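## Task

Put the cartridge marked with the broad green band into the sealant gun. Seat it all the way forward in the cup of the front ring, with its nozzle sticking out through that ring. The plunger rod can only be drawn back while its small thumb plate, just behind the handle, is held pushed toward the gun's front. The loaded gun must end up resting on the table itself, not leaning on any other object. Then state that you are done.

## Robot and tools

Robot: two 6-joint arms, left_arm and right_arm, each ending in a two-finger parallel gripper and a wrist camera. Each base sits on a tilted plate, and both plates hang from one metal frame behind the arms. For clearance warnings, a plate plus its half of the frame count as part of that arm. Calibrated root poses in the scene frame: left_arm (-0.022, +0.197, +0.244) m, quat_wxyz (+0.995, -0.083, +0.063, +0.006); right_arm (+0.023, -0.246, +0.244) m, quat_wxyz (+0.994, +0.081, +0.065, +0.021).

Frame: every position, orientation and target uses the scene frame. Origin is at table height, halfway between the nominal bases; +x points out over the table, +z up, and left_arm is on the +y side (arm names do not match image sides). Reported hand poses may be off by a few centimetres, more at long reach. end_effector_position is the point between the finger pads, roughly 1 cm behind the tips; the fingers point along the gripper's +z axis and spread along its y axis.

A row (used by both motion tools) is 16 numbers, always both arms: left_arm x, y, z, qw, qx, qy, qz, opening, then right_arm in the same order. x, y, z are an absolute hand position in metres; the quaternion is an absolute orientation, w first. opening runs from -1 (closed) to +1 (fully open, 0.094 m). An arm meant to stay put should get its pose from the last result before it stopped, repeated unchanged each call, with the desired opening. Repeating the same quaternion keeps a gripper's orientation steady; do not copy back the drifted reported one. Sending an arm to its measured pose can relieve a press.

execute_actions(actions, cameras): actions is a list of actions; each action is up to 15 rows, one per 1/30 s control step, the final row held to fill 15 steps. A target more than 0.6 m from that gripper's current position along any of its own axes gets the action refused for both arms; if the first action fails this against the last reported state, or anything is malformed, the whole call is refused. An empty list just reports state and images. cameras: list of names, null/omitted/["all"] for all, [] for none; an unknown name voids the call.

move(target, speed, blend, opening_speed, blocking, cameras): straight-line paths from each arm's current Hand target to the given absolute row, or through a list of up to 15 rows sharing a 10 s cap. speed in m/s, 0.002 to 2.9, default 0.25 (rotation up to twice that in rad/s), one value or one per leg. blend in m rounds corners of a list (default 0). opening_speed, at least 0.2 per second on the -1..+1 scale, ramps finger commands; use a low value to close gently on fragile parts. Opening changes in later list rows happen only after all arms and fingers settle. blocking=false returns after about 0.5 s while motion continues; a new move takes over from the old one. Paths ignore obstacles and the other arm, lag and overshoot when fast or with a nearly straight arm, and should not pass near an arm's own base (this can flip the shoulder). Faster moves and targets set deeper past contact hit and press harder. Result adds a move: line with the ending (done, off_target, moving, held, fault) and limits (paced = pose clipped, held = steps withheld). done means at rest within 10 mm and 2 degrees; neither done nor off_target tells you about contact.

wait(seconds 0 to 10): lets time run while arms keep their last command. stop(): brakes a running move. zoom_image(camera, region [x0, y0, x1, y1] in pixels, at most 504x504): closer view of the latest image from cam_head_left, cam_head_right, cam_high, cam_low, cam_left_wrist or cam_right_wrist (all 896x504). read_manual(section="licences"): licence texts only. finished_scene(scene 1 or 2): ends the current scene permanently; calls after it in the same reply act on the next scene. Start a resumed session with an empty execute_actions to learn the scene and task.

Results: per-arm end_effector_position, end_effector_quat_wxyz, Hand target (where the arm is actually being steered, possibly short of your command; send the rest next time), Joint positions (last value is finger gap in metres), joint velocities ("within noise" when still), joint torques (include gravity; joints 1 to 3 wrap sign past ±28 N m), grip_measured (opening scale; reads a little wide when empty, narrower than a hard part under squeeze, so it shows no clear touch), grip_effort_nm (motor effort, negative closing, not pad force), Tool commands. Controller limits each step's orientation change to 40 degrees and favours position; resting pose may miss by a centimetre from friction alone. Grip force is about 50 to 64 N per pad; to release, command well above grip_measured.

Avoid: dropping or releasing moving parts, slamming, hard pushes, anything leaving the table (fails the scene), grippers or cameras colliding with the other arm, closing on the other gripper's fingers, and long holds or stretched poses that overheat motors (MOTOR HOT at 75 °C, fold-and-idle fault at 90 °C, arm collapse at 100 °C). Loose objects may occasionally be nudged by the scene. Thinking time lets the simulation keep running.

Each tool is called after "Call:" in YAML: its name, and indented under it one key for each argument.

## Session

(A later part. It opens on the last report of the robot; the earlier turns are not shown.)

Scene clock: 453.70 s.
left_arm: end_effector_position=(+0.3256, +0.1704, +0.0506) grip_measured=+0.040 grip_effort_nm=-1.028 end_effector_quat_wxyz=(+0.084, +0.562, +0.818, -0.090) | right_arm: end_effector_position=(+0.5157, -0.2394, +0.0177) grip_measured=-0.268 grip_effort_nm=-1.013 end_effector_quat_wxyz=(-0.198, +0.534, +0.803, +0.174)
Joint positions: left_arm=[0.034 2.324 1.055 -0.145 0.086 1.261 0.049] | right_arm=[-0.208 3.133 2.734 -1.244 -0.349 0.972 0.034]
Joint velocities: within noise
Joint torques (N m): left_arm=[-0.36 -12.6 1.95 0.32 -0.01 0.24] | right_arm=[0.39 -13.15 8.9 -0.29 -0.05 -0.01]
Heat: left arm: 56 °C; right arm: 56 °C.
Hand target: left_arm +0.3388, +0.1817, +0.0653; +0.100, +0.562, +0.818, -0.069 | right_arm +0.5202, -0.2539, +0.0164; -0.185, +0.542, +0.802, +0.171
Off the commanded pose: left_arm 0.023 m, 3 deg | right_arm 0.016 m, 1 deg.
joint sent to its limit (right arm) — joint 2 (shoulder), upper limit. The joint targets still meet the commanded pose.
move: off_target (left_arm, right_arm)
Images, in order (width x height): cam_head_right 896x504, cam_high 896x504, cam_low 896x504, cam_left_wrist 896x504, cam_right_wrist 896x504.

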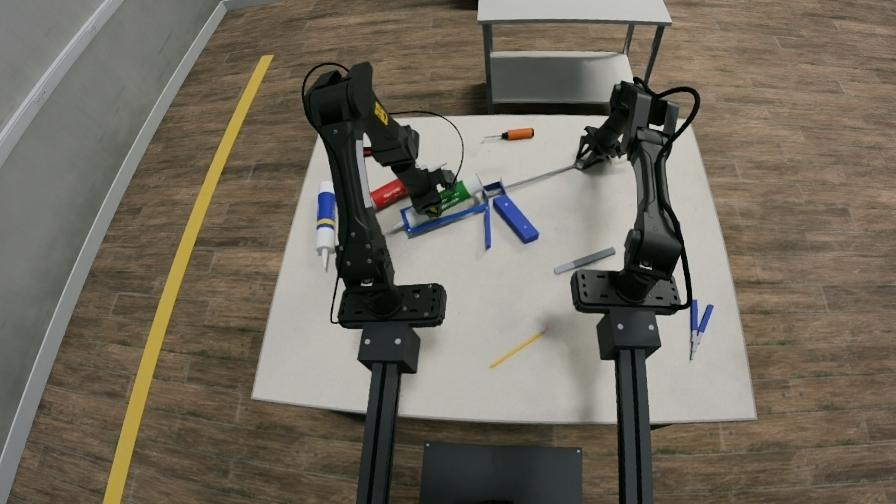

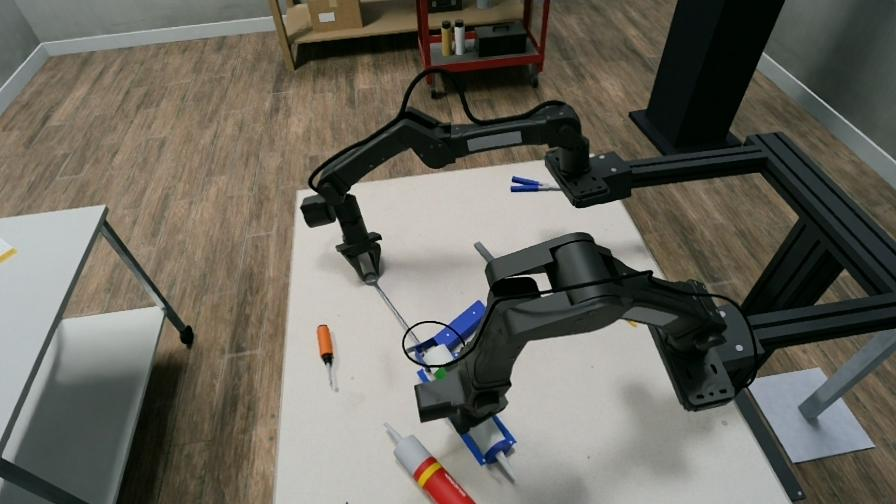

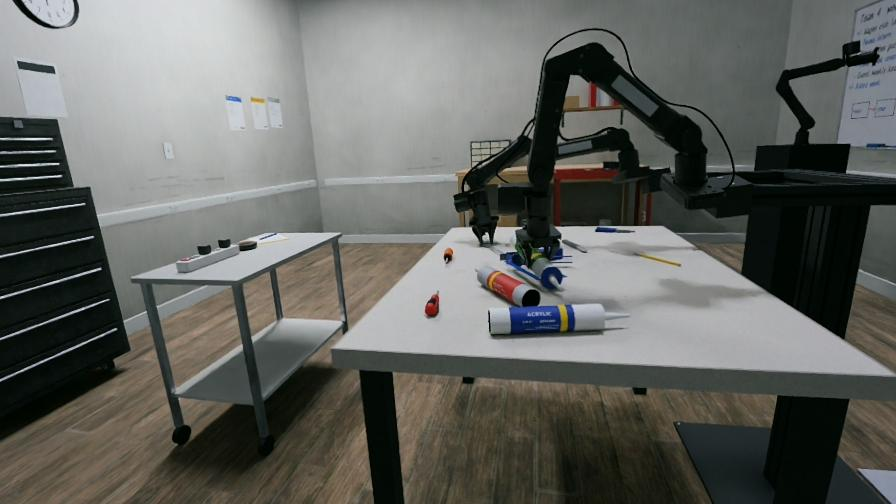

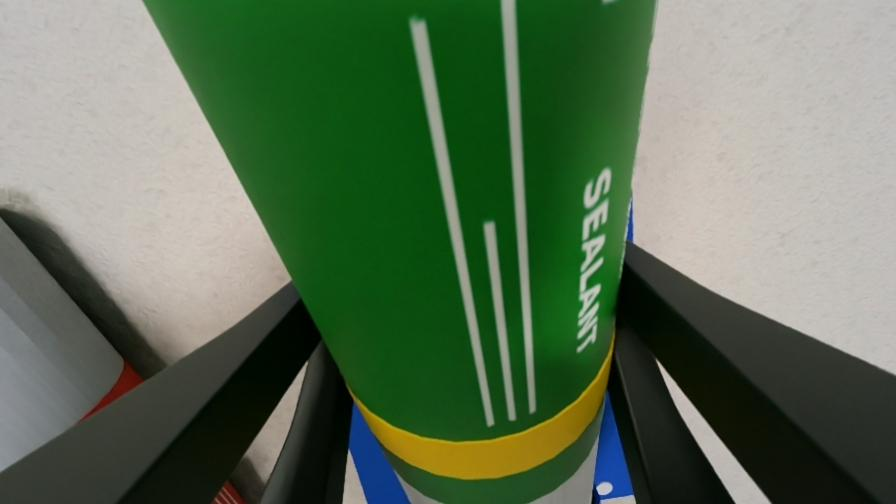

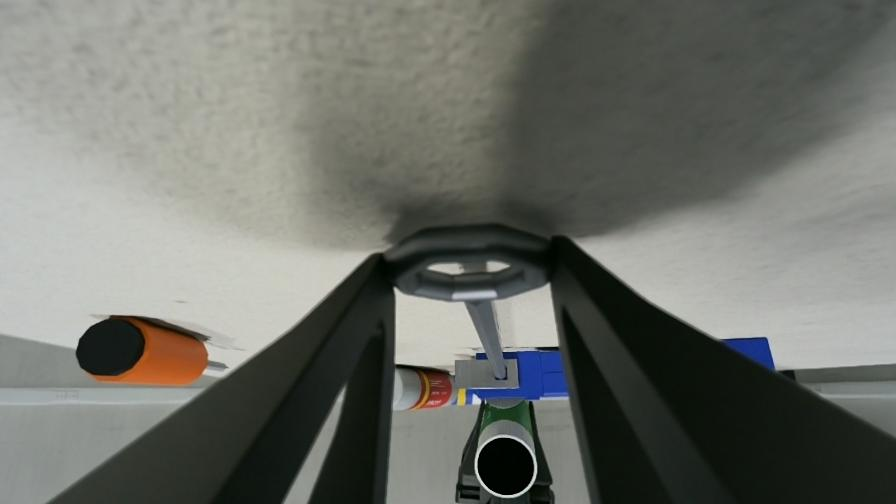

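Call:
move:
  target:
    - [0.339,0.184,0.056,0.0503,0.5653,0.8225,-0.0346,-0.12,0.521,-0.254,0.016,-0.193,0.54,0.802,0.168,-0.45]
  speed: 0.04
  cameras: ["cam_low","cam_high","cam_left_wrist","cam_right_wrist","cam_head_right"]

Call:
zoom_image:
  camera: "cam_high"
  region: [450, 400, 530, 470]

Call:
zoom_image:
  camera: "cam_head_right"
  region: [390, 150, 530, 250]

Call:
zoom_image:
  camera: "cam_right_wrist"
  region: [400, 340, 600, 484]

Scene clock: 460.87 s.
left_arm: end_effector_position=(+0.3336, +0.1759, +0.0510) grip_measured=+0.040 grip_effort_nm=-1.028 end_effector_quat_wxyz=(+0.066, +0.567, +0.819, -0.052) | right_arm: end_effector_position=(+0.5158, -0.2379, +0.0186) grip_measured=-0.268 grip_effort_nm=-1.009 end_effector_quat_wxyz=(-0.201, +0.535, +0.801, +0.178)
Joint positions: left_arm=[0.006 2.324 1.072 -0.144 -0.001 1.242 0.049] | right_arm=[-0.208 3.133 2.734 -1.245 -0.358 0.973 0.034]
Joint velocities: within noise
Joint torques (N m): left_arm=[-2.26 -9.18 5.26 -0.02 -0.33 -0.07] | right_arm=[0.4 -13.15 8.85 -0.28 0.02 -0.03]
Heat: left arm: 56 °C; right arm: 57 °C.
Hand target: left_arm +0.3390, +0.1839, +0.0562; +0.052, +0.565, +0.823, -0.034 | right_arm +0.5202, -0.2539, +0.0165; -0.185, +0.542, +0.801, +0.171
Off the commanded pose: left_arm 0.011 m, 3 deg | right_arm 0.017 m, 2 deg.
joint sent to its limit (right arm) — joint 2 (shoulder), upper limit. The joint targets still meet the commanded pose.
move: off_target (left_arm, right_arm)
Images, in order (width x height): cam_head_right 896x504, cam_high 896x504, cam_low 896x504, cam_left_wrist 896x504, cam_right_wrist 896x504.

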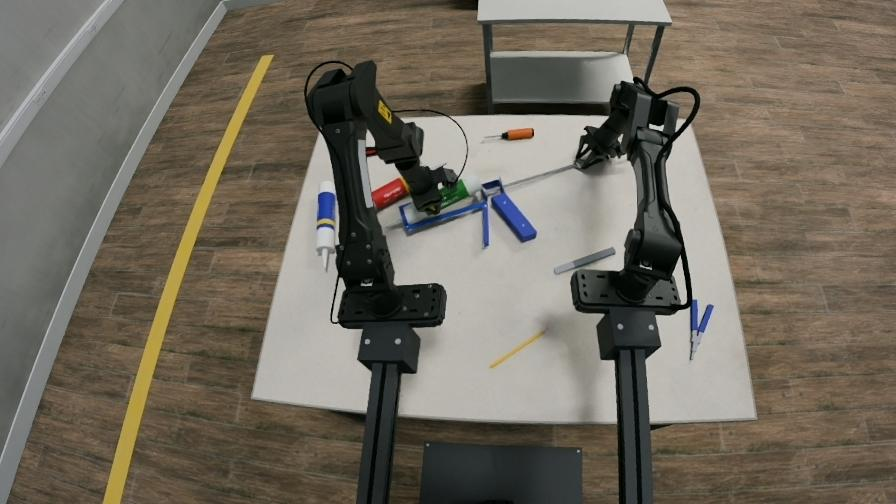

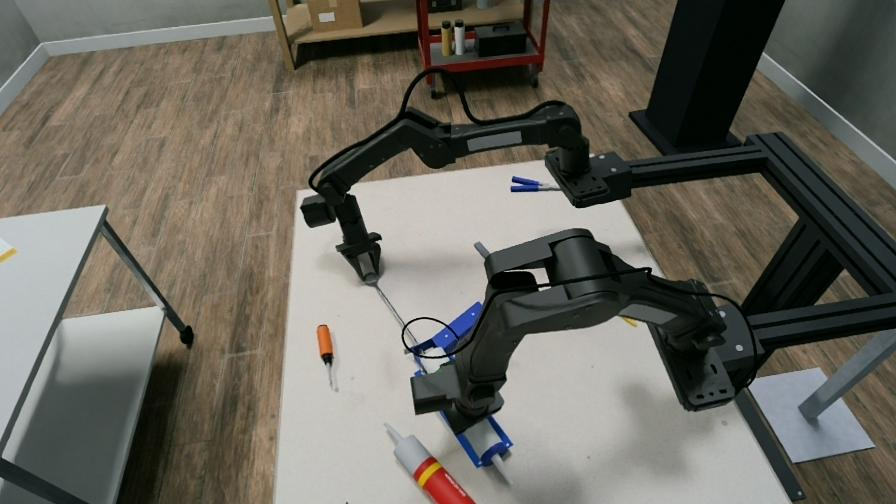

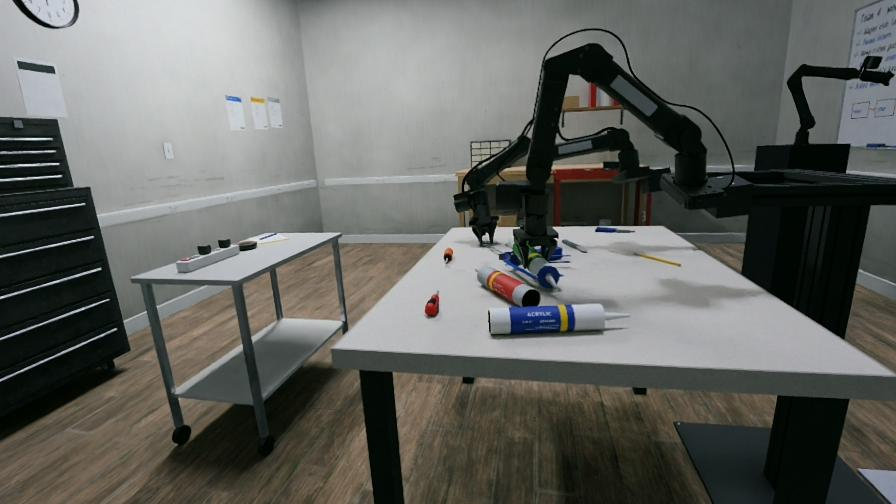

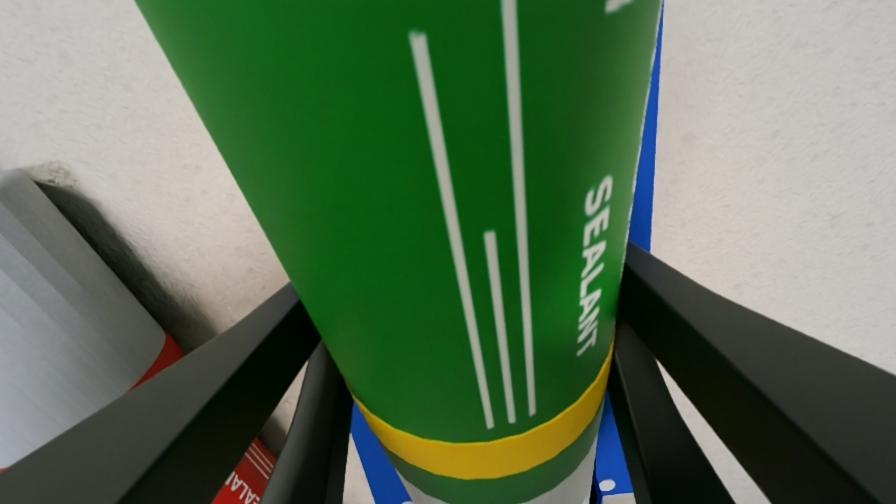

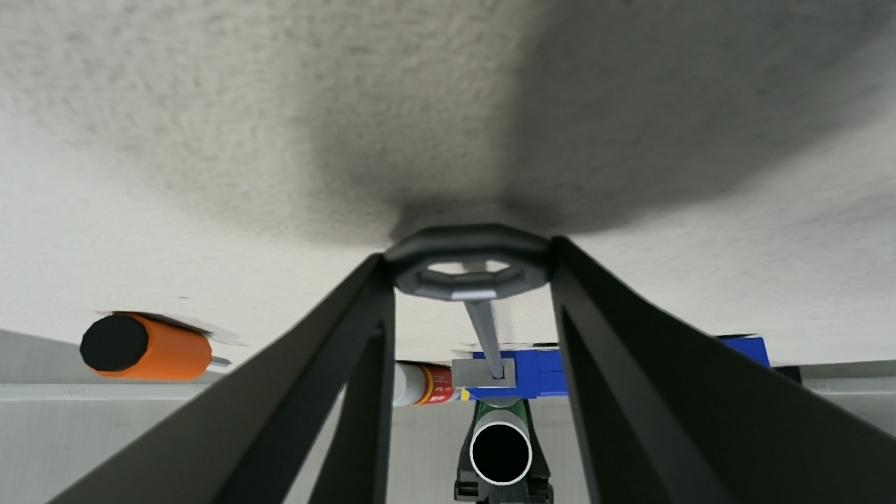

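Scaled by 6.300 from the camera's 896x504 image, which has a finer 1280x720 frame.

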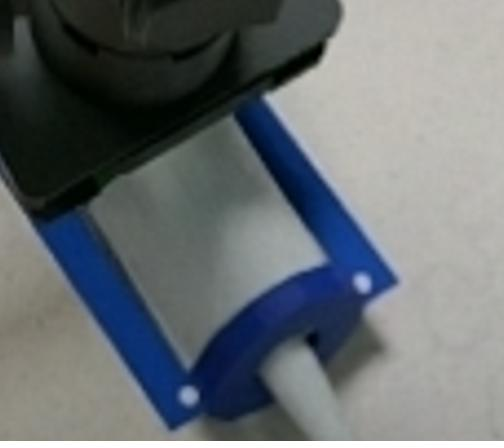

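Scaled by 3.600 from the camera's 896x504 image, which has a finer 1280x720 frame.

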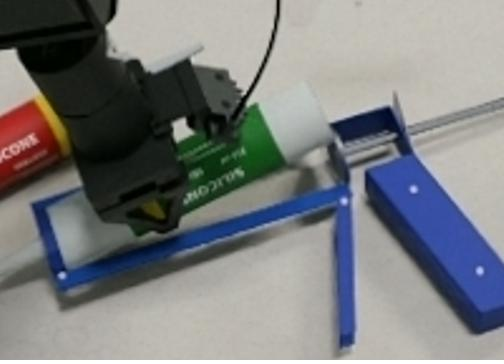

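Scaled by 2.520 from the camera's 896x504 image, which has a finer 1280x720 frame.

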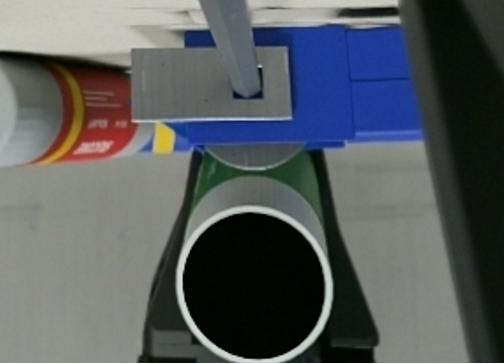

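Call:
move:
  target:
    - [0.337,0.187,0.042,0.0251,0.5661,0.8236,-0.0173,-0.12,0.521,-0.254,0.016,-0.193,0.54,0.802,0.168,-0.45]
  speed: 0.03
  cameras: ["cam_low","cam_high","cam_left_wrist","cam_right_wrist","cam_head_right"]

Call:
zoom_image:
  camera: "cam_high"
  region: [450, 400, 530, 470]

Call:
zoom_image:
  camera: "cam_head_right"
  region: [390, 150, 530, 250]

Call:
zoom_image:
  camera: "cam_right_wrist"
  region: [400, 340, 600, 484]

Scene clock: 467.00 s.
left_arm: end_effector_position=(+0.3366, +0.1784, +0.0431) grip_measured=+0.040 grip_effort_nm=-1.033 end_effector_quat_wxyz=(+0.049, +0.568, +0.821, -0.034) | right_arm: end_effector_position=(+0.5159, -0.2376, +0.0187) grip_measured=-0.269 grip_effort_nm=-1.004 end_effector_quat_wxyz=(-0.201, +0.536, +0.800, +0.179)
Joint positions: left_arm=[-0.009 2.358 1.101 -0.146 -0.052 1.227 0.049] | right_arm=[-0.208 3.133 2.734 -1.245 -0.36 0.977 0.034]
Joint velocities: within noise
Joint torques (N m): left_arm=[-2.11 -7.92 5.18 0.06 -0.46 -0.09] | right_arm=[0.46 -13.16 8.9 -0.28 0.04 -0.06]
Heat: left arm: 53 °C; right arm: 58 °C.
Hand target: left_arm +0.3370, +0.1869, +0.0424; +0.027, +0.566, +0.823, -0.017 | right_arm +0.5202, -0.2540, +0.0164; -0.185, +0.543, +0.801, +0.171
Off the commanded pose: left_arm 0.009 m, 3 deg | right_arm 0.017 m, 2 deg.
joint sent to its limit (right arm) — joint 2 (shoulder), upper limit. The joint targets still meet the commanded pose.
move: off_target (left_arm, right_arm)
Images, in order (width x height): cam_head_right 896x504, cam_high 896x504, cam_low 896x504, cam_left_wrist 896x504, cam_right_wrist 896x504.

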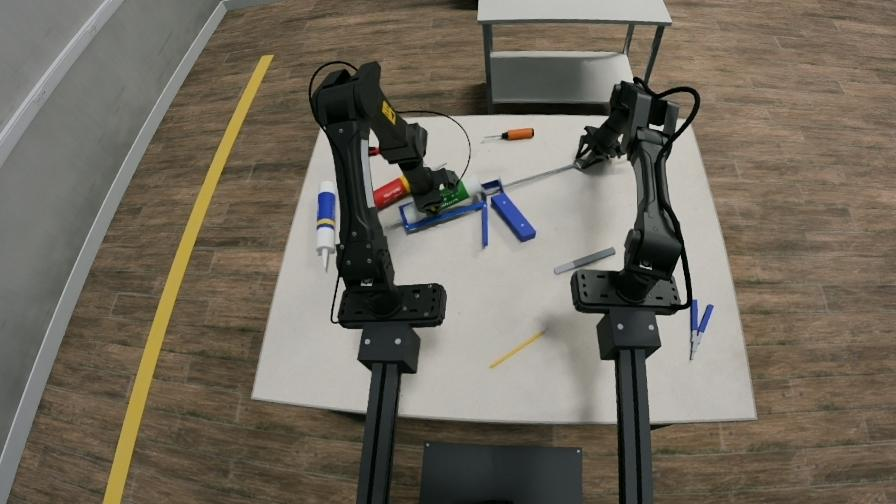

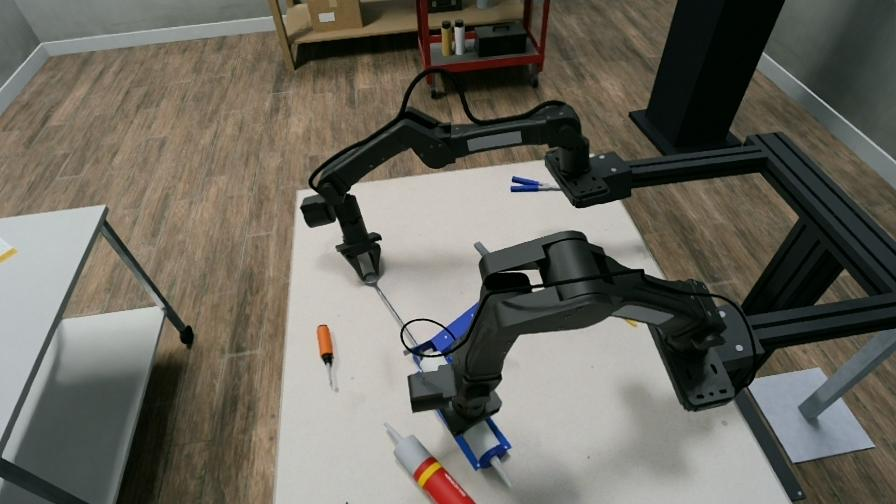

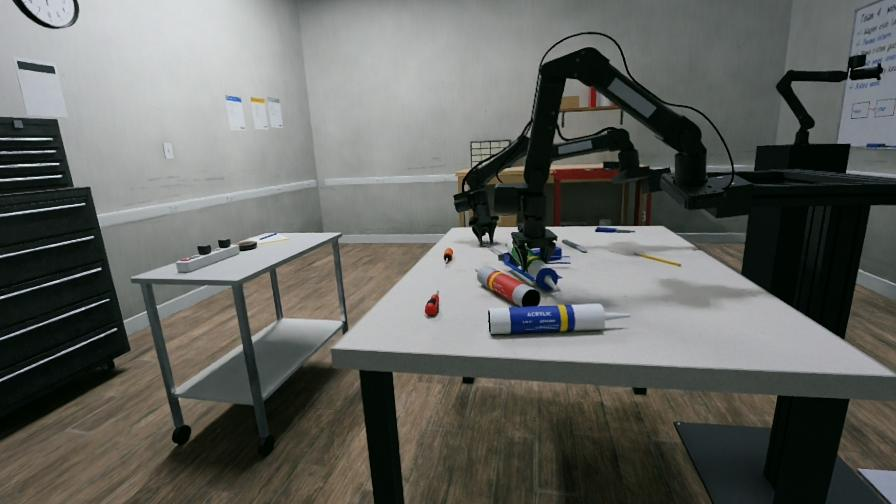

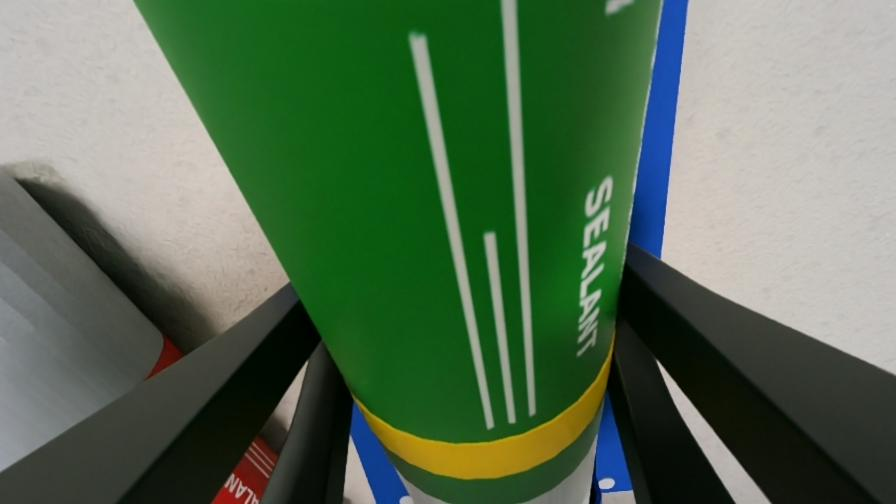

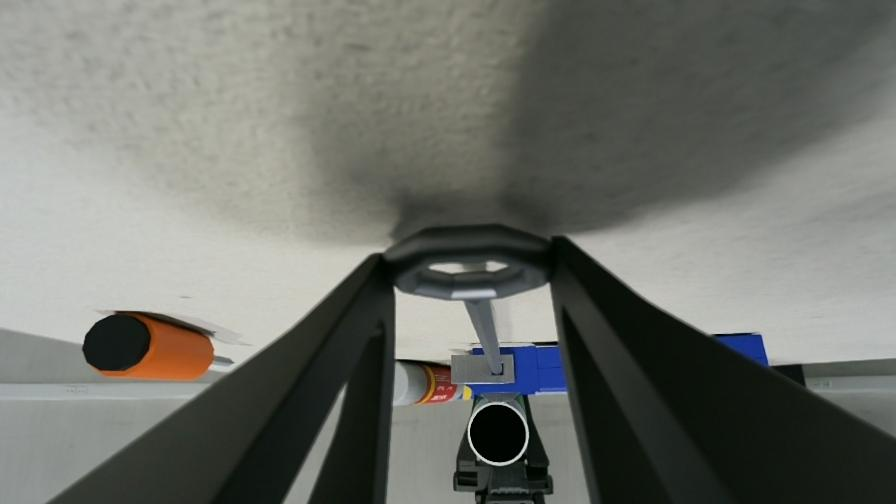

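Scaled by 6.300 from the camera's 896x504 image, which has a finer 1280x720 frame.

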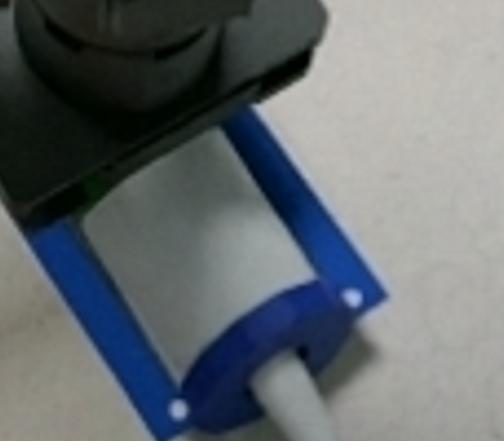

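Scaled by 3.600 from the camera's 896x504 image, which has a finer 1280x720 frame.

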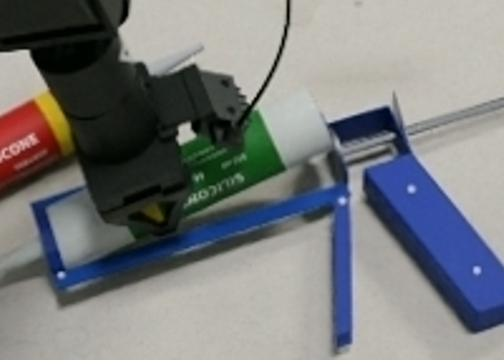

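Scaled by 2.520 from the camera's 896x504 image, which has a finer 1280x720 frame.

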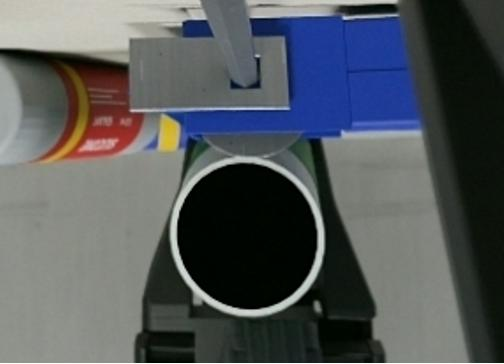

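Call:
move:
  target:
    - [0.336,0.188,0.030,-0.0144,0.5663,0.824,0.0099,-0.12,0.521,-0.254,0.016,-0.193,0.54,0.802,0.168,-0.45]
  speed: 0.03
  cameras: ["cam_high","cam_left_wrist","cam_right_wrist","cam_head_right"]

Call:
zoom_image:
  camera: "cam_high"
  region: [450, 400, 530, 470]

Call:
zoom_image:
  camera: "cam_head_right"
  region: [390, 150, 530, 250]

Call:
zoom_image:
  camera: "cam_right_wrist"
  region: [400, 340, 600, 484]

Scene clock: 474.20 s.
left_arm: end_effector_position=(+0.3417, +0.1794, +0.0393) grip_measured=+0.039 grip_effort_nm=-1.023 end_effector_quat_wxyz=(+0.015, +0.571, +0.821, -0.004) | right_arm: end_effector_position=(+0.5131, -0.2394, +0.0208) grip_measured=-0.270 grip_effort_nm=-1.004 end_effector_quat_wxyz=(-0.209, +0.545, +0.793, +0.174)
Joint positions: left_arm=[-0.048 2.394 1.16 -0.195 -0.146 1.192 0.049] | right_arm=[-0.212 3.133 2.74 -1.266 -0.36 0.993 0.034]
Joint velocities: within noise
Joint torques (N m): left_arm=[-1.92 -6.39 4.9 0.14 -0.49 -0.14] | right_arm=[0.72 -13.16 8.4 -0.09 0.05 -0.24]
Heat: left arm: 50 °C; right arm: 60 °C.
Hand target: left_arm +0.3358, +0.1879, +0.0307; -0.013, +0.567, +0.824, +0.010 | right_arm +0.5203, -0.2541, +0.0166; -0.185, +0.543, +0.801, +0.171
Off the commanded pose: left_arm 0.014 m, 4 deg | right_arm 0.017 m, 2 deg.
joint sent to its limit (right arm) — joint 2 (shoulder), upper limit. The joint targets still meet the commanded pose.
move: off_target (left_arm, right_arm)
Images, in order (width x height): cam_head_right 896x504, cam_high 896x504, cam_left_wrist 896x504, cam_right_wrist 896x504.

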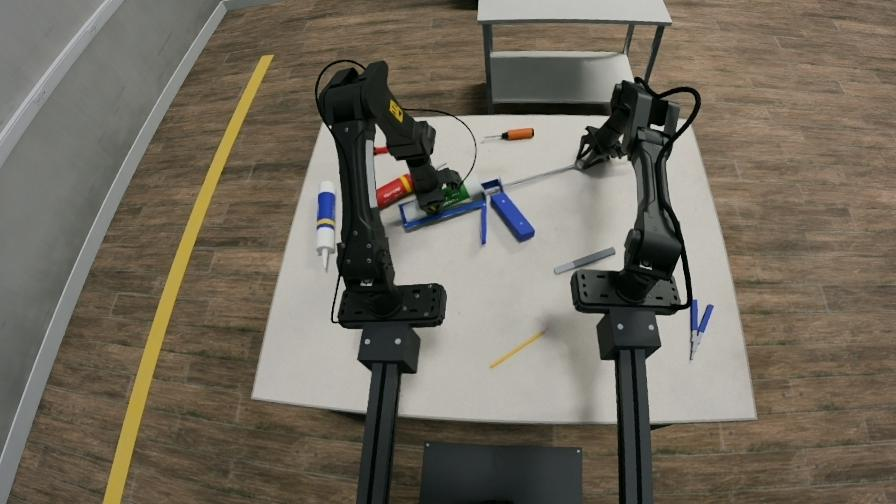

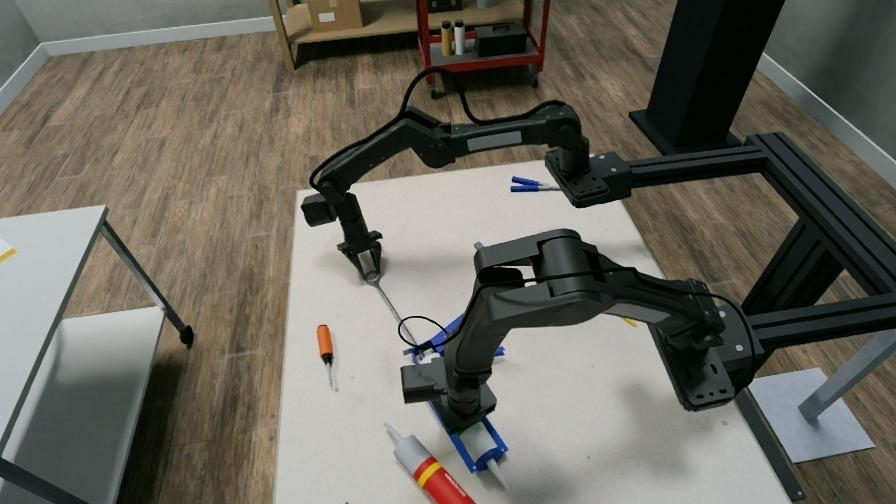

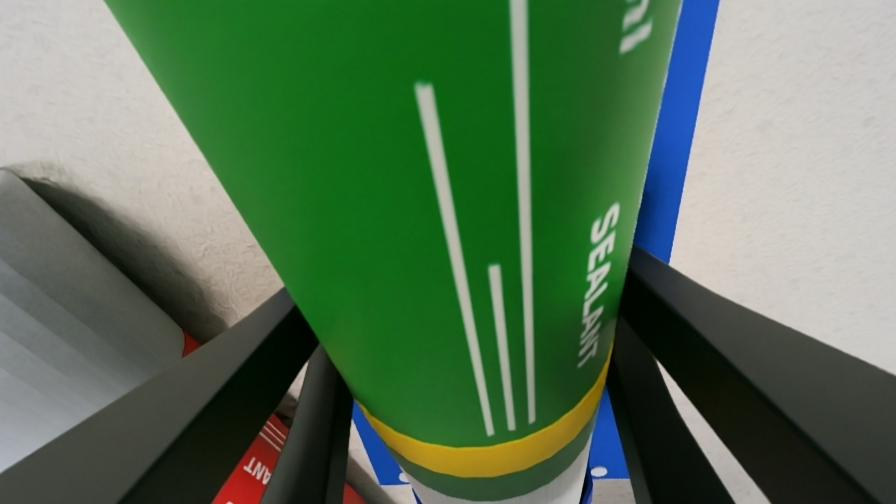

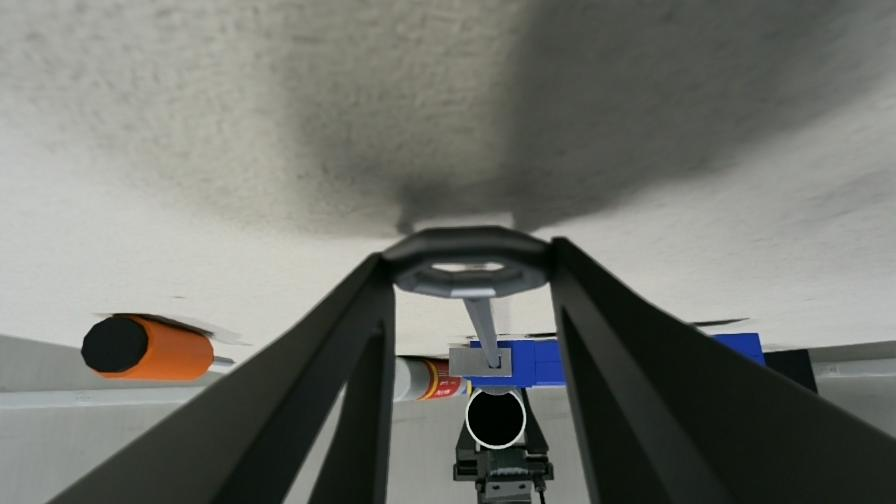

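Scaled by 6.300 from the camera's 896x504 image, which has a finer 1280x720 frame.

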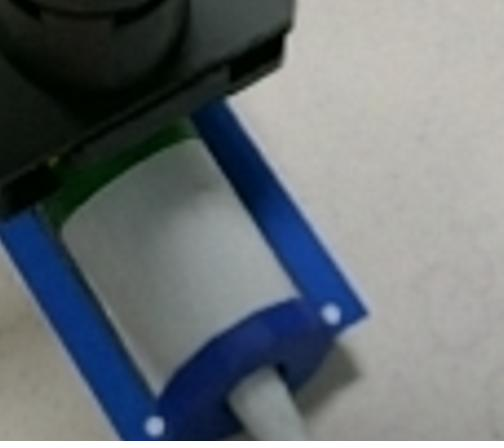

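Scaled by 3.600 from the camera's 896x504 image, which has a finer 1280x720 frame.

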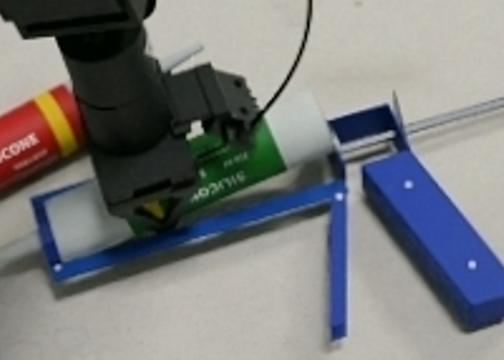

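Scaled by 2.520 from the camera's 896x504 image, which has a finer 1280x720 frame.

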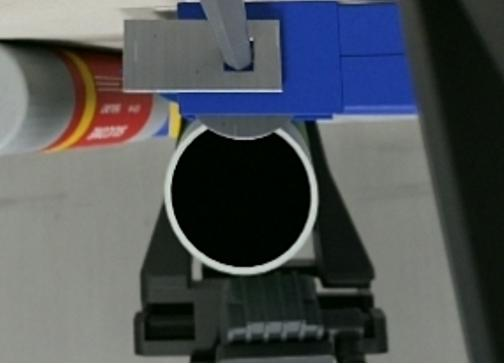

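Call:
move:
  target:
    - [0.338,0.189,0.018,-0.0144,0.5663,0.824,0.0099,-0.12,0.519,-0.250,0.016,-0.193,0.54,0.802,0.168,-0.45]
  speed: 0.03
  cameras: ["cam_high","cam_left_wrist","cam_right_wrist","cam_head_right"]

Call:
zoom_image:
  camera: "cam_high"
  region: [450, 400, 530, 470]

Call:
zoom_image:
  camera: "cam_head_right"
  region: [390, 150, 530, 250]

Call:
zoom_image:
  camera: "cam_right_wrist"
  region: [400, 340, 600, 484]

Scene clock: 484.33 s.
left_arm: end_effector_position=(+0.3441, +0.1802, +0.0361) grip_measured=+0.037 grip_effort_nm=-1.023 end_effector_quat_wxyz=(+0.009, +0.571, +0.821, -0.003) | right_arm: end_effector_position=(+0.5100, -0.2398, +0.0240) grip_measured=-0.271 grip_effort_nm=-1.004 end_effector_quat_wxyz=(-0.217, +0.548, +0.790, +0.170)
Joint positions: left_arm=[-0.048 2.413 1.187 -0.213 -0.154 1.192 0.049] | right_arm=[-0.213 3.133 2.75 -1.292 -0.36 1.001 0.034]
Joint velocities: within noise
Joint torques (N m): left_arm=[-1.28 -4.75 4.53 0.42 -0.45 -0.07] | right_arm=[1.43 -13.16 7.17 0.04 0.06 -0.27]
Heat: left arm: 46 °C; right arm: 61 °C.
Hand target: left_arm +0.3370, +0.1889, +0.0192; -0.014, +0.567, +0.824, +0.010 | right_arm +0.5185, -0.2501, +0.0169; -0.189, +0.541, +0.802, +0.169
Off the commanded pose: left_arm 0.021 m, 3 deg | right_arm 0.016 m, 3 deg.
joint sent to its limit (right arm) — joint 2 (shoulder), upper limit. The joint targets still meet the commanded pose.
move: off_target (left_arm, right_arm)
Images, in order (width x height): cam_head_right 896x504, cam_high 896x504, cam_left_wrist 896x504, cam_right_wrist 896x504.

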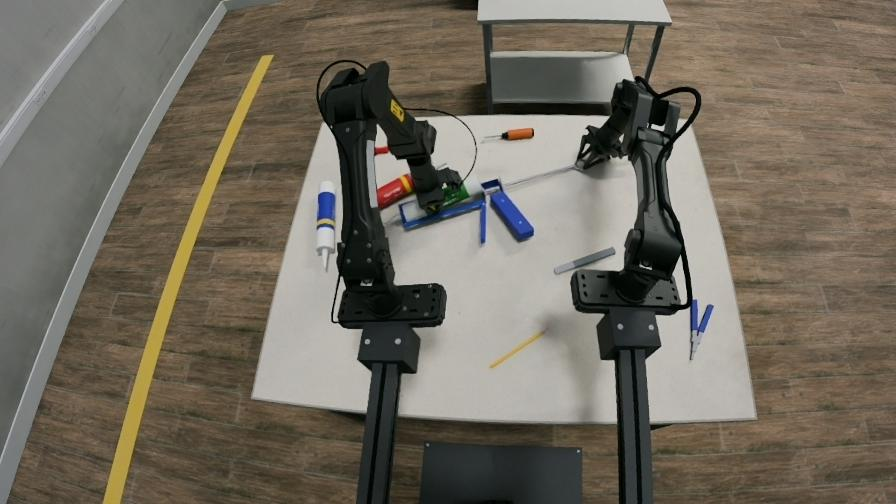

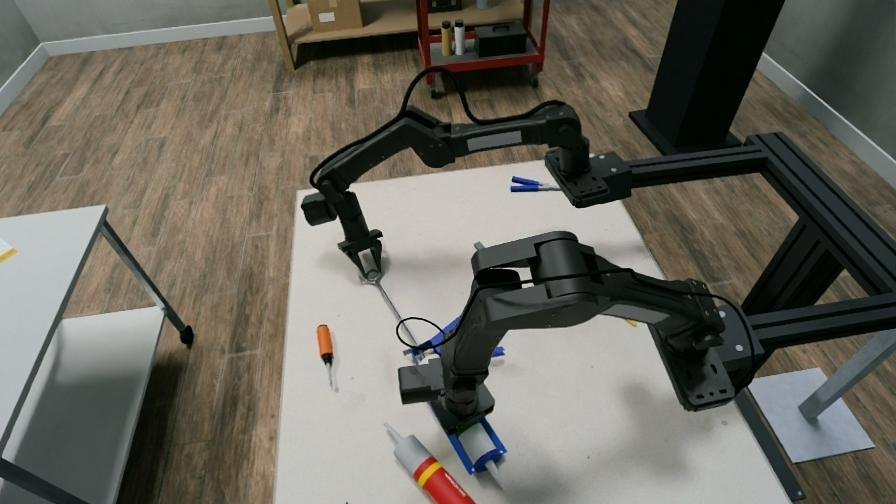

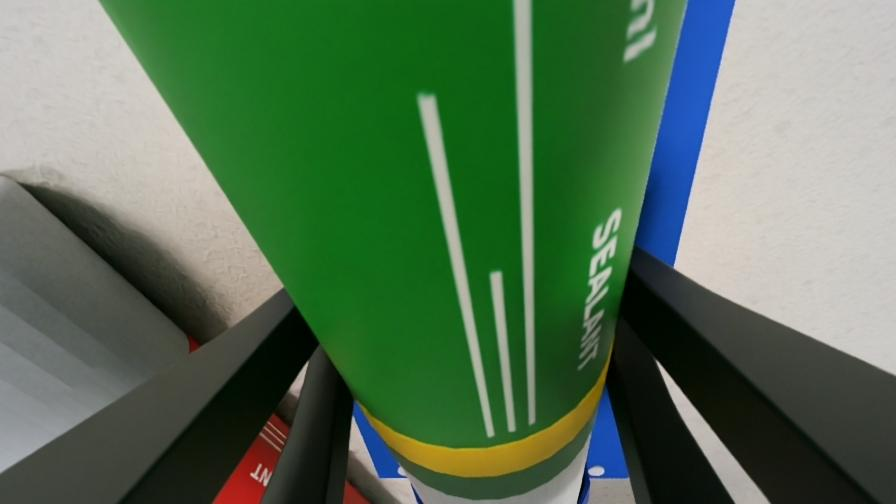

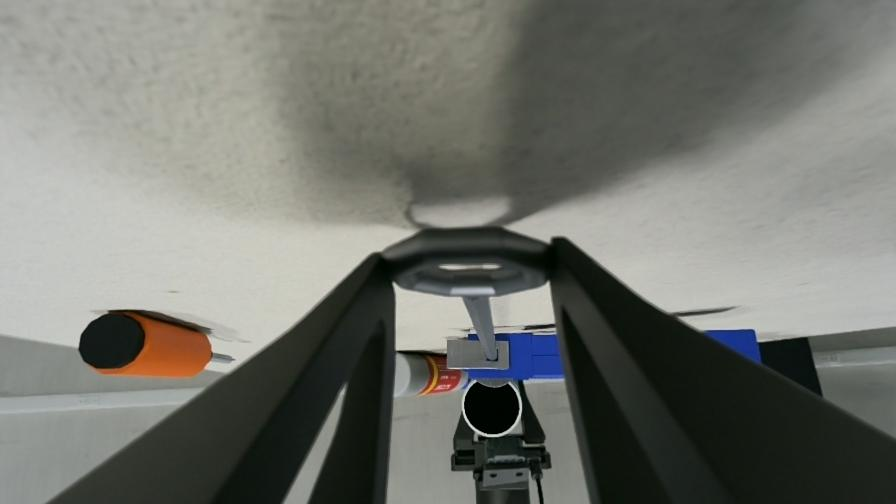

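Scaled by 6.300 from the camera's 896x504 image, which has a finer 1280x720 frame.

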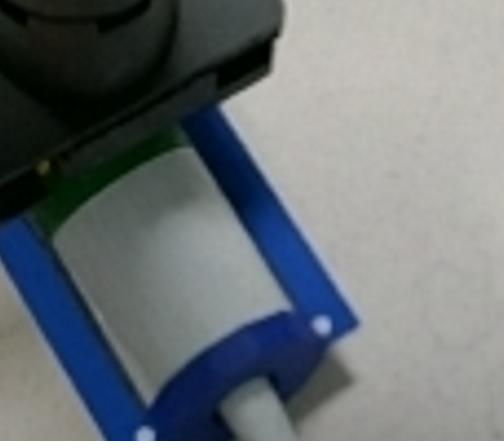

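Scaled by 3.600 from the camera's 896x504 image, which has a finer 1280x720 frame.

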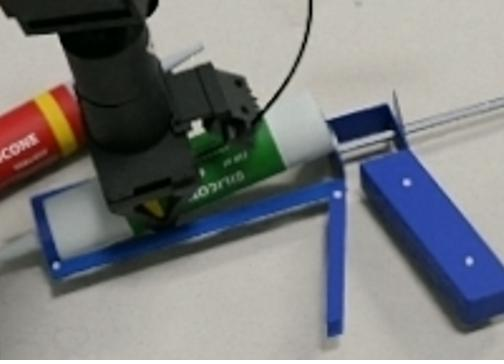

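Scaled by 2.520 from the camera's 896x504 image, which has a finer 1280x720 frame.

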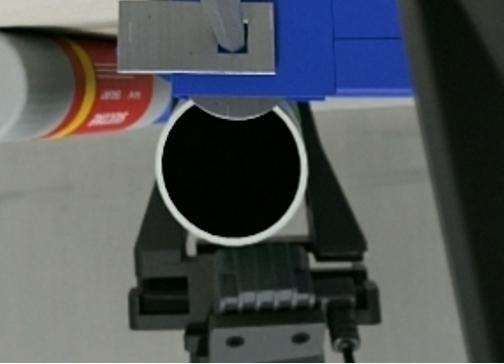

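Call:
move:
  target:
    - [0.341,0.186,0.032,0.0,0.566,0.8244,0.0,-0.12,0.516,-0.247,0.018,-0.2,0.541,0.798,0.169,-0.45]
    - [0.341,0.186,0.032,0.0,0.566,0.8244,0.0,0.05,0.516,-0.247,0.018,-0.2,0.541,0.798,0.169,-0.45]
  speed: 0.03
  opening_speed: 0.2
  cameras: ["cam_high","cam_left_wrist","cam_right_wrist","cam_head_right"]

Call:
zoom_image:
  camera: "cam_head_right"
  region: [390, 150, 530, 250]

Call:
zoom_image:
  camera: "cam_right_wrist"
  region: [400, 340, 600, 484]

Scene clock: 505.73 s.
left_arm: end_effector_position=(+0.3437, +0.1800, +0.0361) grip_measured=+0.051 grip_effort_nm=-0.706 end_effector_quat_wxyz=(+0.009, +0.572, +0.820, -0.004) | right_arm: end_effector_position=(+0.5097, -0.2397, +0.0240) grip_measured=-0.271 grip_effort_nm=-1.009 end_effector_quat_wxyz=(-0.218, +0.549, +0.789, +0.170)
Joint positions: left_arm=[-0.048 2.413 1.187 -0.215 -0.153 1.192 0.049] | right_arm=[-0.213 3.133 2.75 -1.293 -0.36 1.003 0.034]
Joint velocities: left_arm=[0.007 -0.007 0.017 0.007 -0.037 -0.022 -0.004] | right_arm=[within noise]
Joint torques (N m): left_arm=[-1.37 -8.17 3.21 0.3 -0.13 -0.06] | right_arm=[1.57 -13.14 7.1 -0.06 -0.03 -0.24]
Heat: left arm: 43 °C; right arm: 62 °C.
Hand target: left_arm +0.3409, +0.1860, +0.0321; +0.000, +0.566, +0.824, +0.000 | right_arm +0.5157, -0.2470, +0.0184; -0.198, +0.542, +0.799, +0.170
Off the commanded pose: left_arm 0.008 m, 1 deg | right_arm 0.011 m, 2 deg.
joint sent to its limit (right arm) — joint 2 (shoulder), upper limit. The joint targets still meet the commanded pose.
move: off_target (right_arm)
Images, in order (width x height): cam_head_right 896x504, cam_high 896x504, cam_left_wrist 896x504, cam_right_wrist 896x504.

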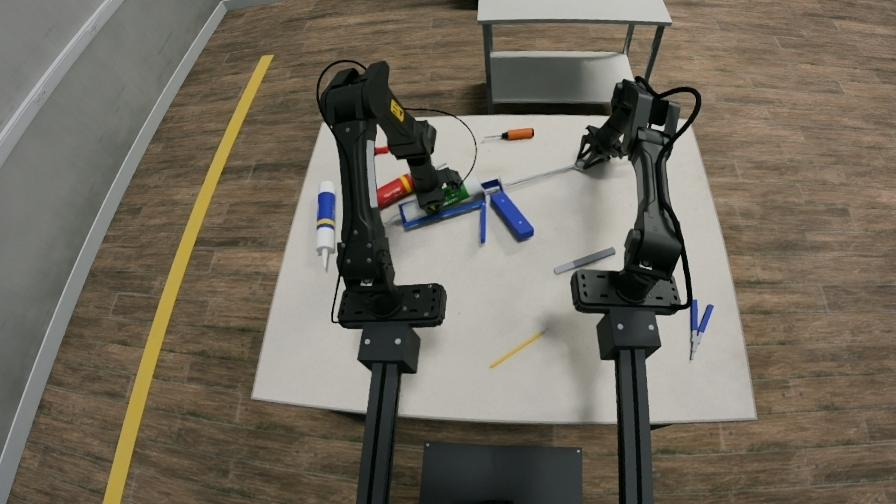

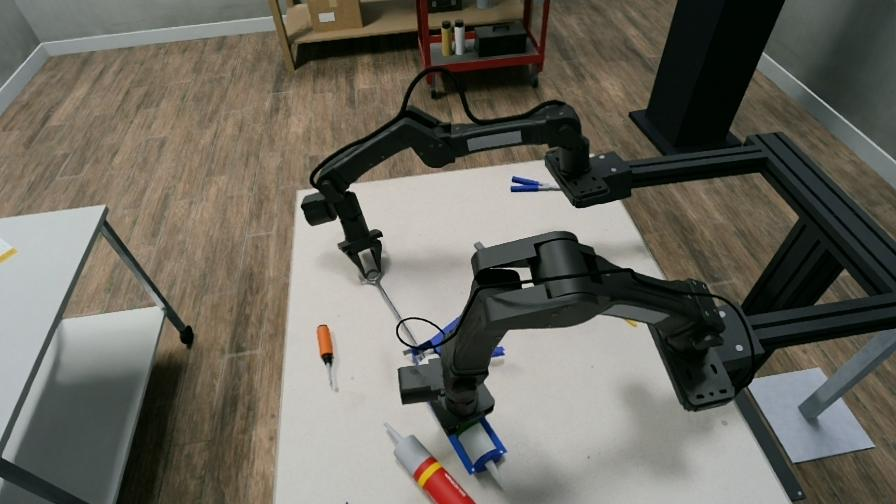

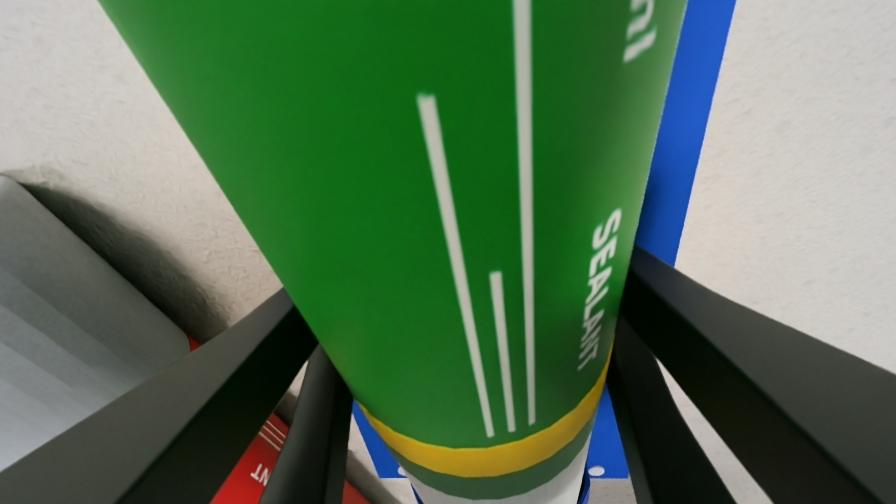

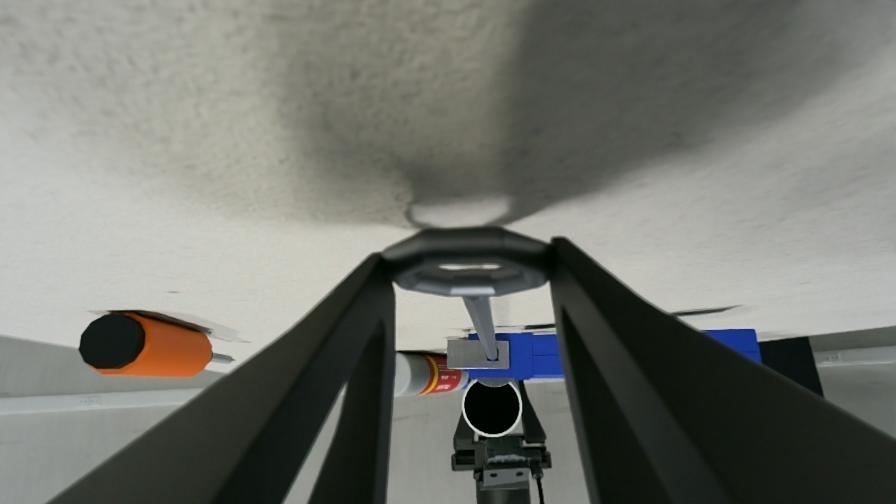

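Scaled by 3.600 from the camera's 896x504 image, which has a finer 1280x720 frame.

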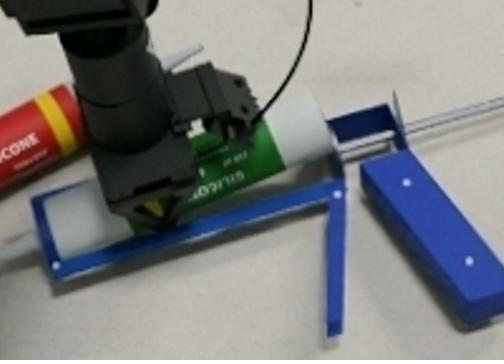

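Scaled by 2.520 from the camera's 896x504 image, which has a finer 1280x720 frame.

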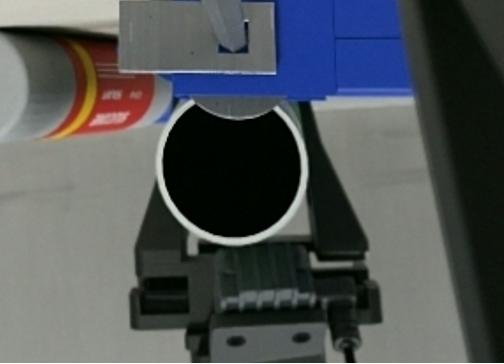

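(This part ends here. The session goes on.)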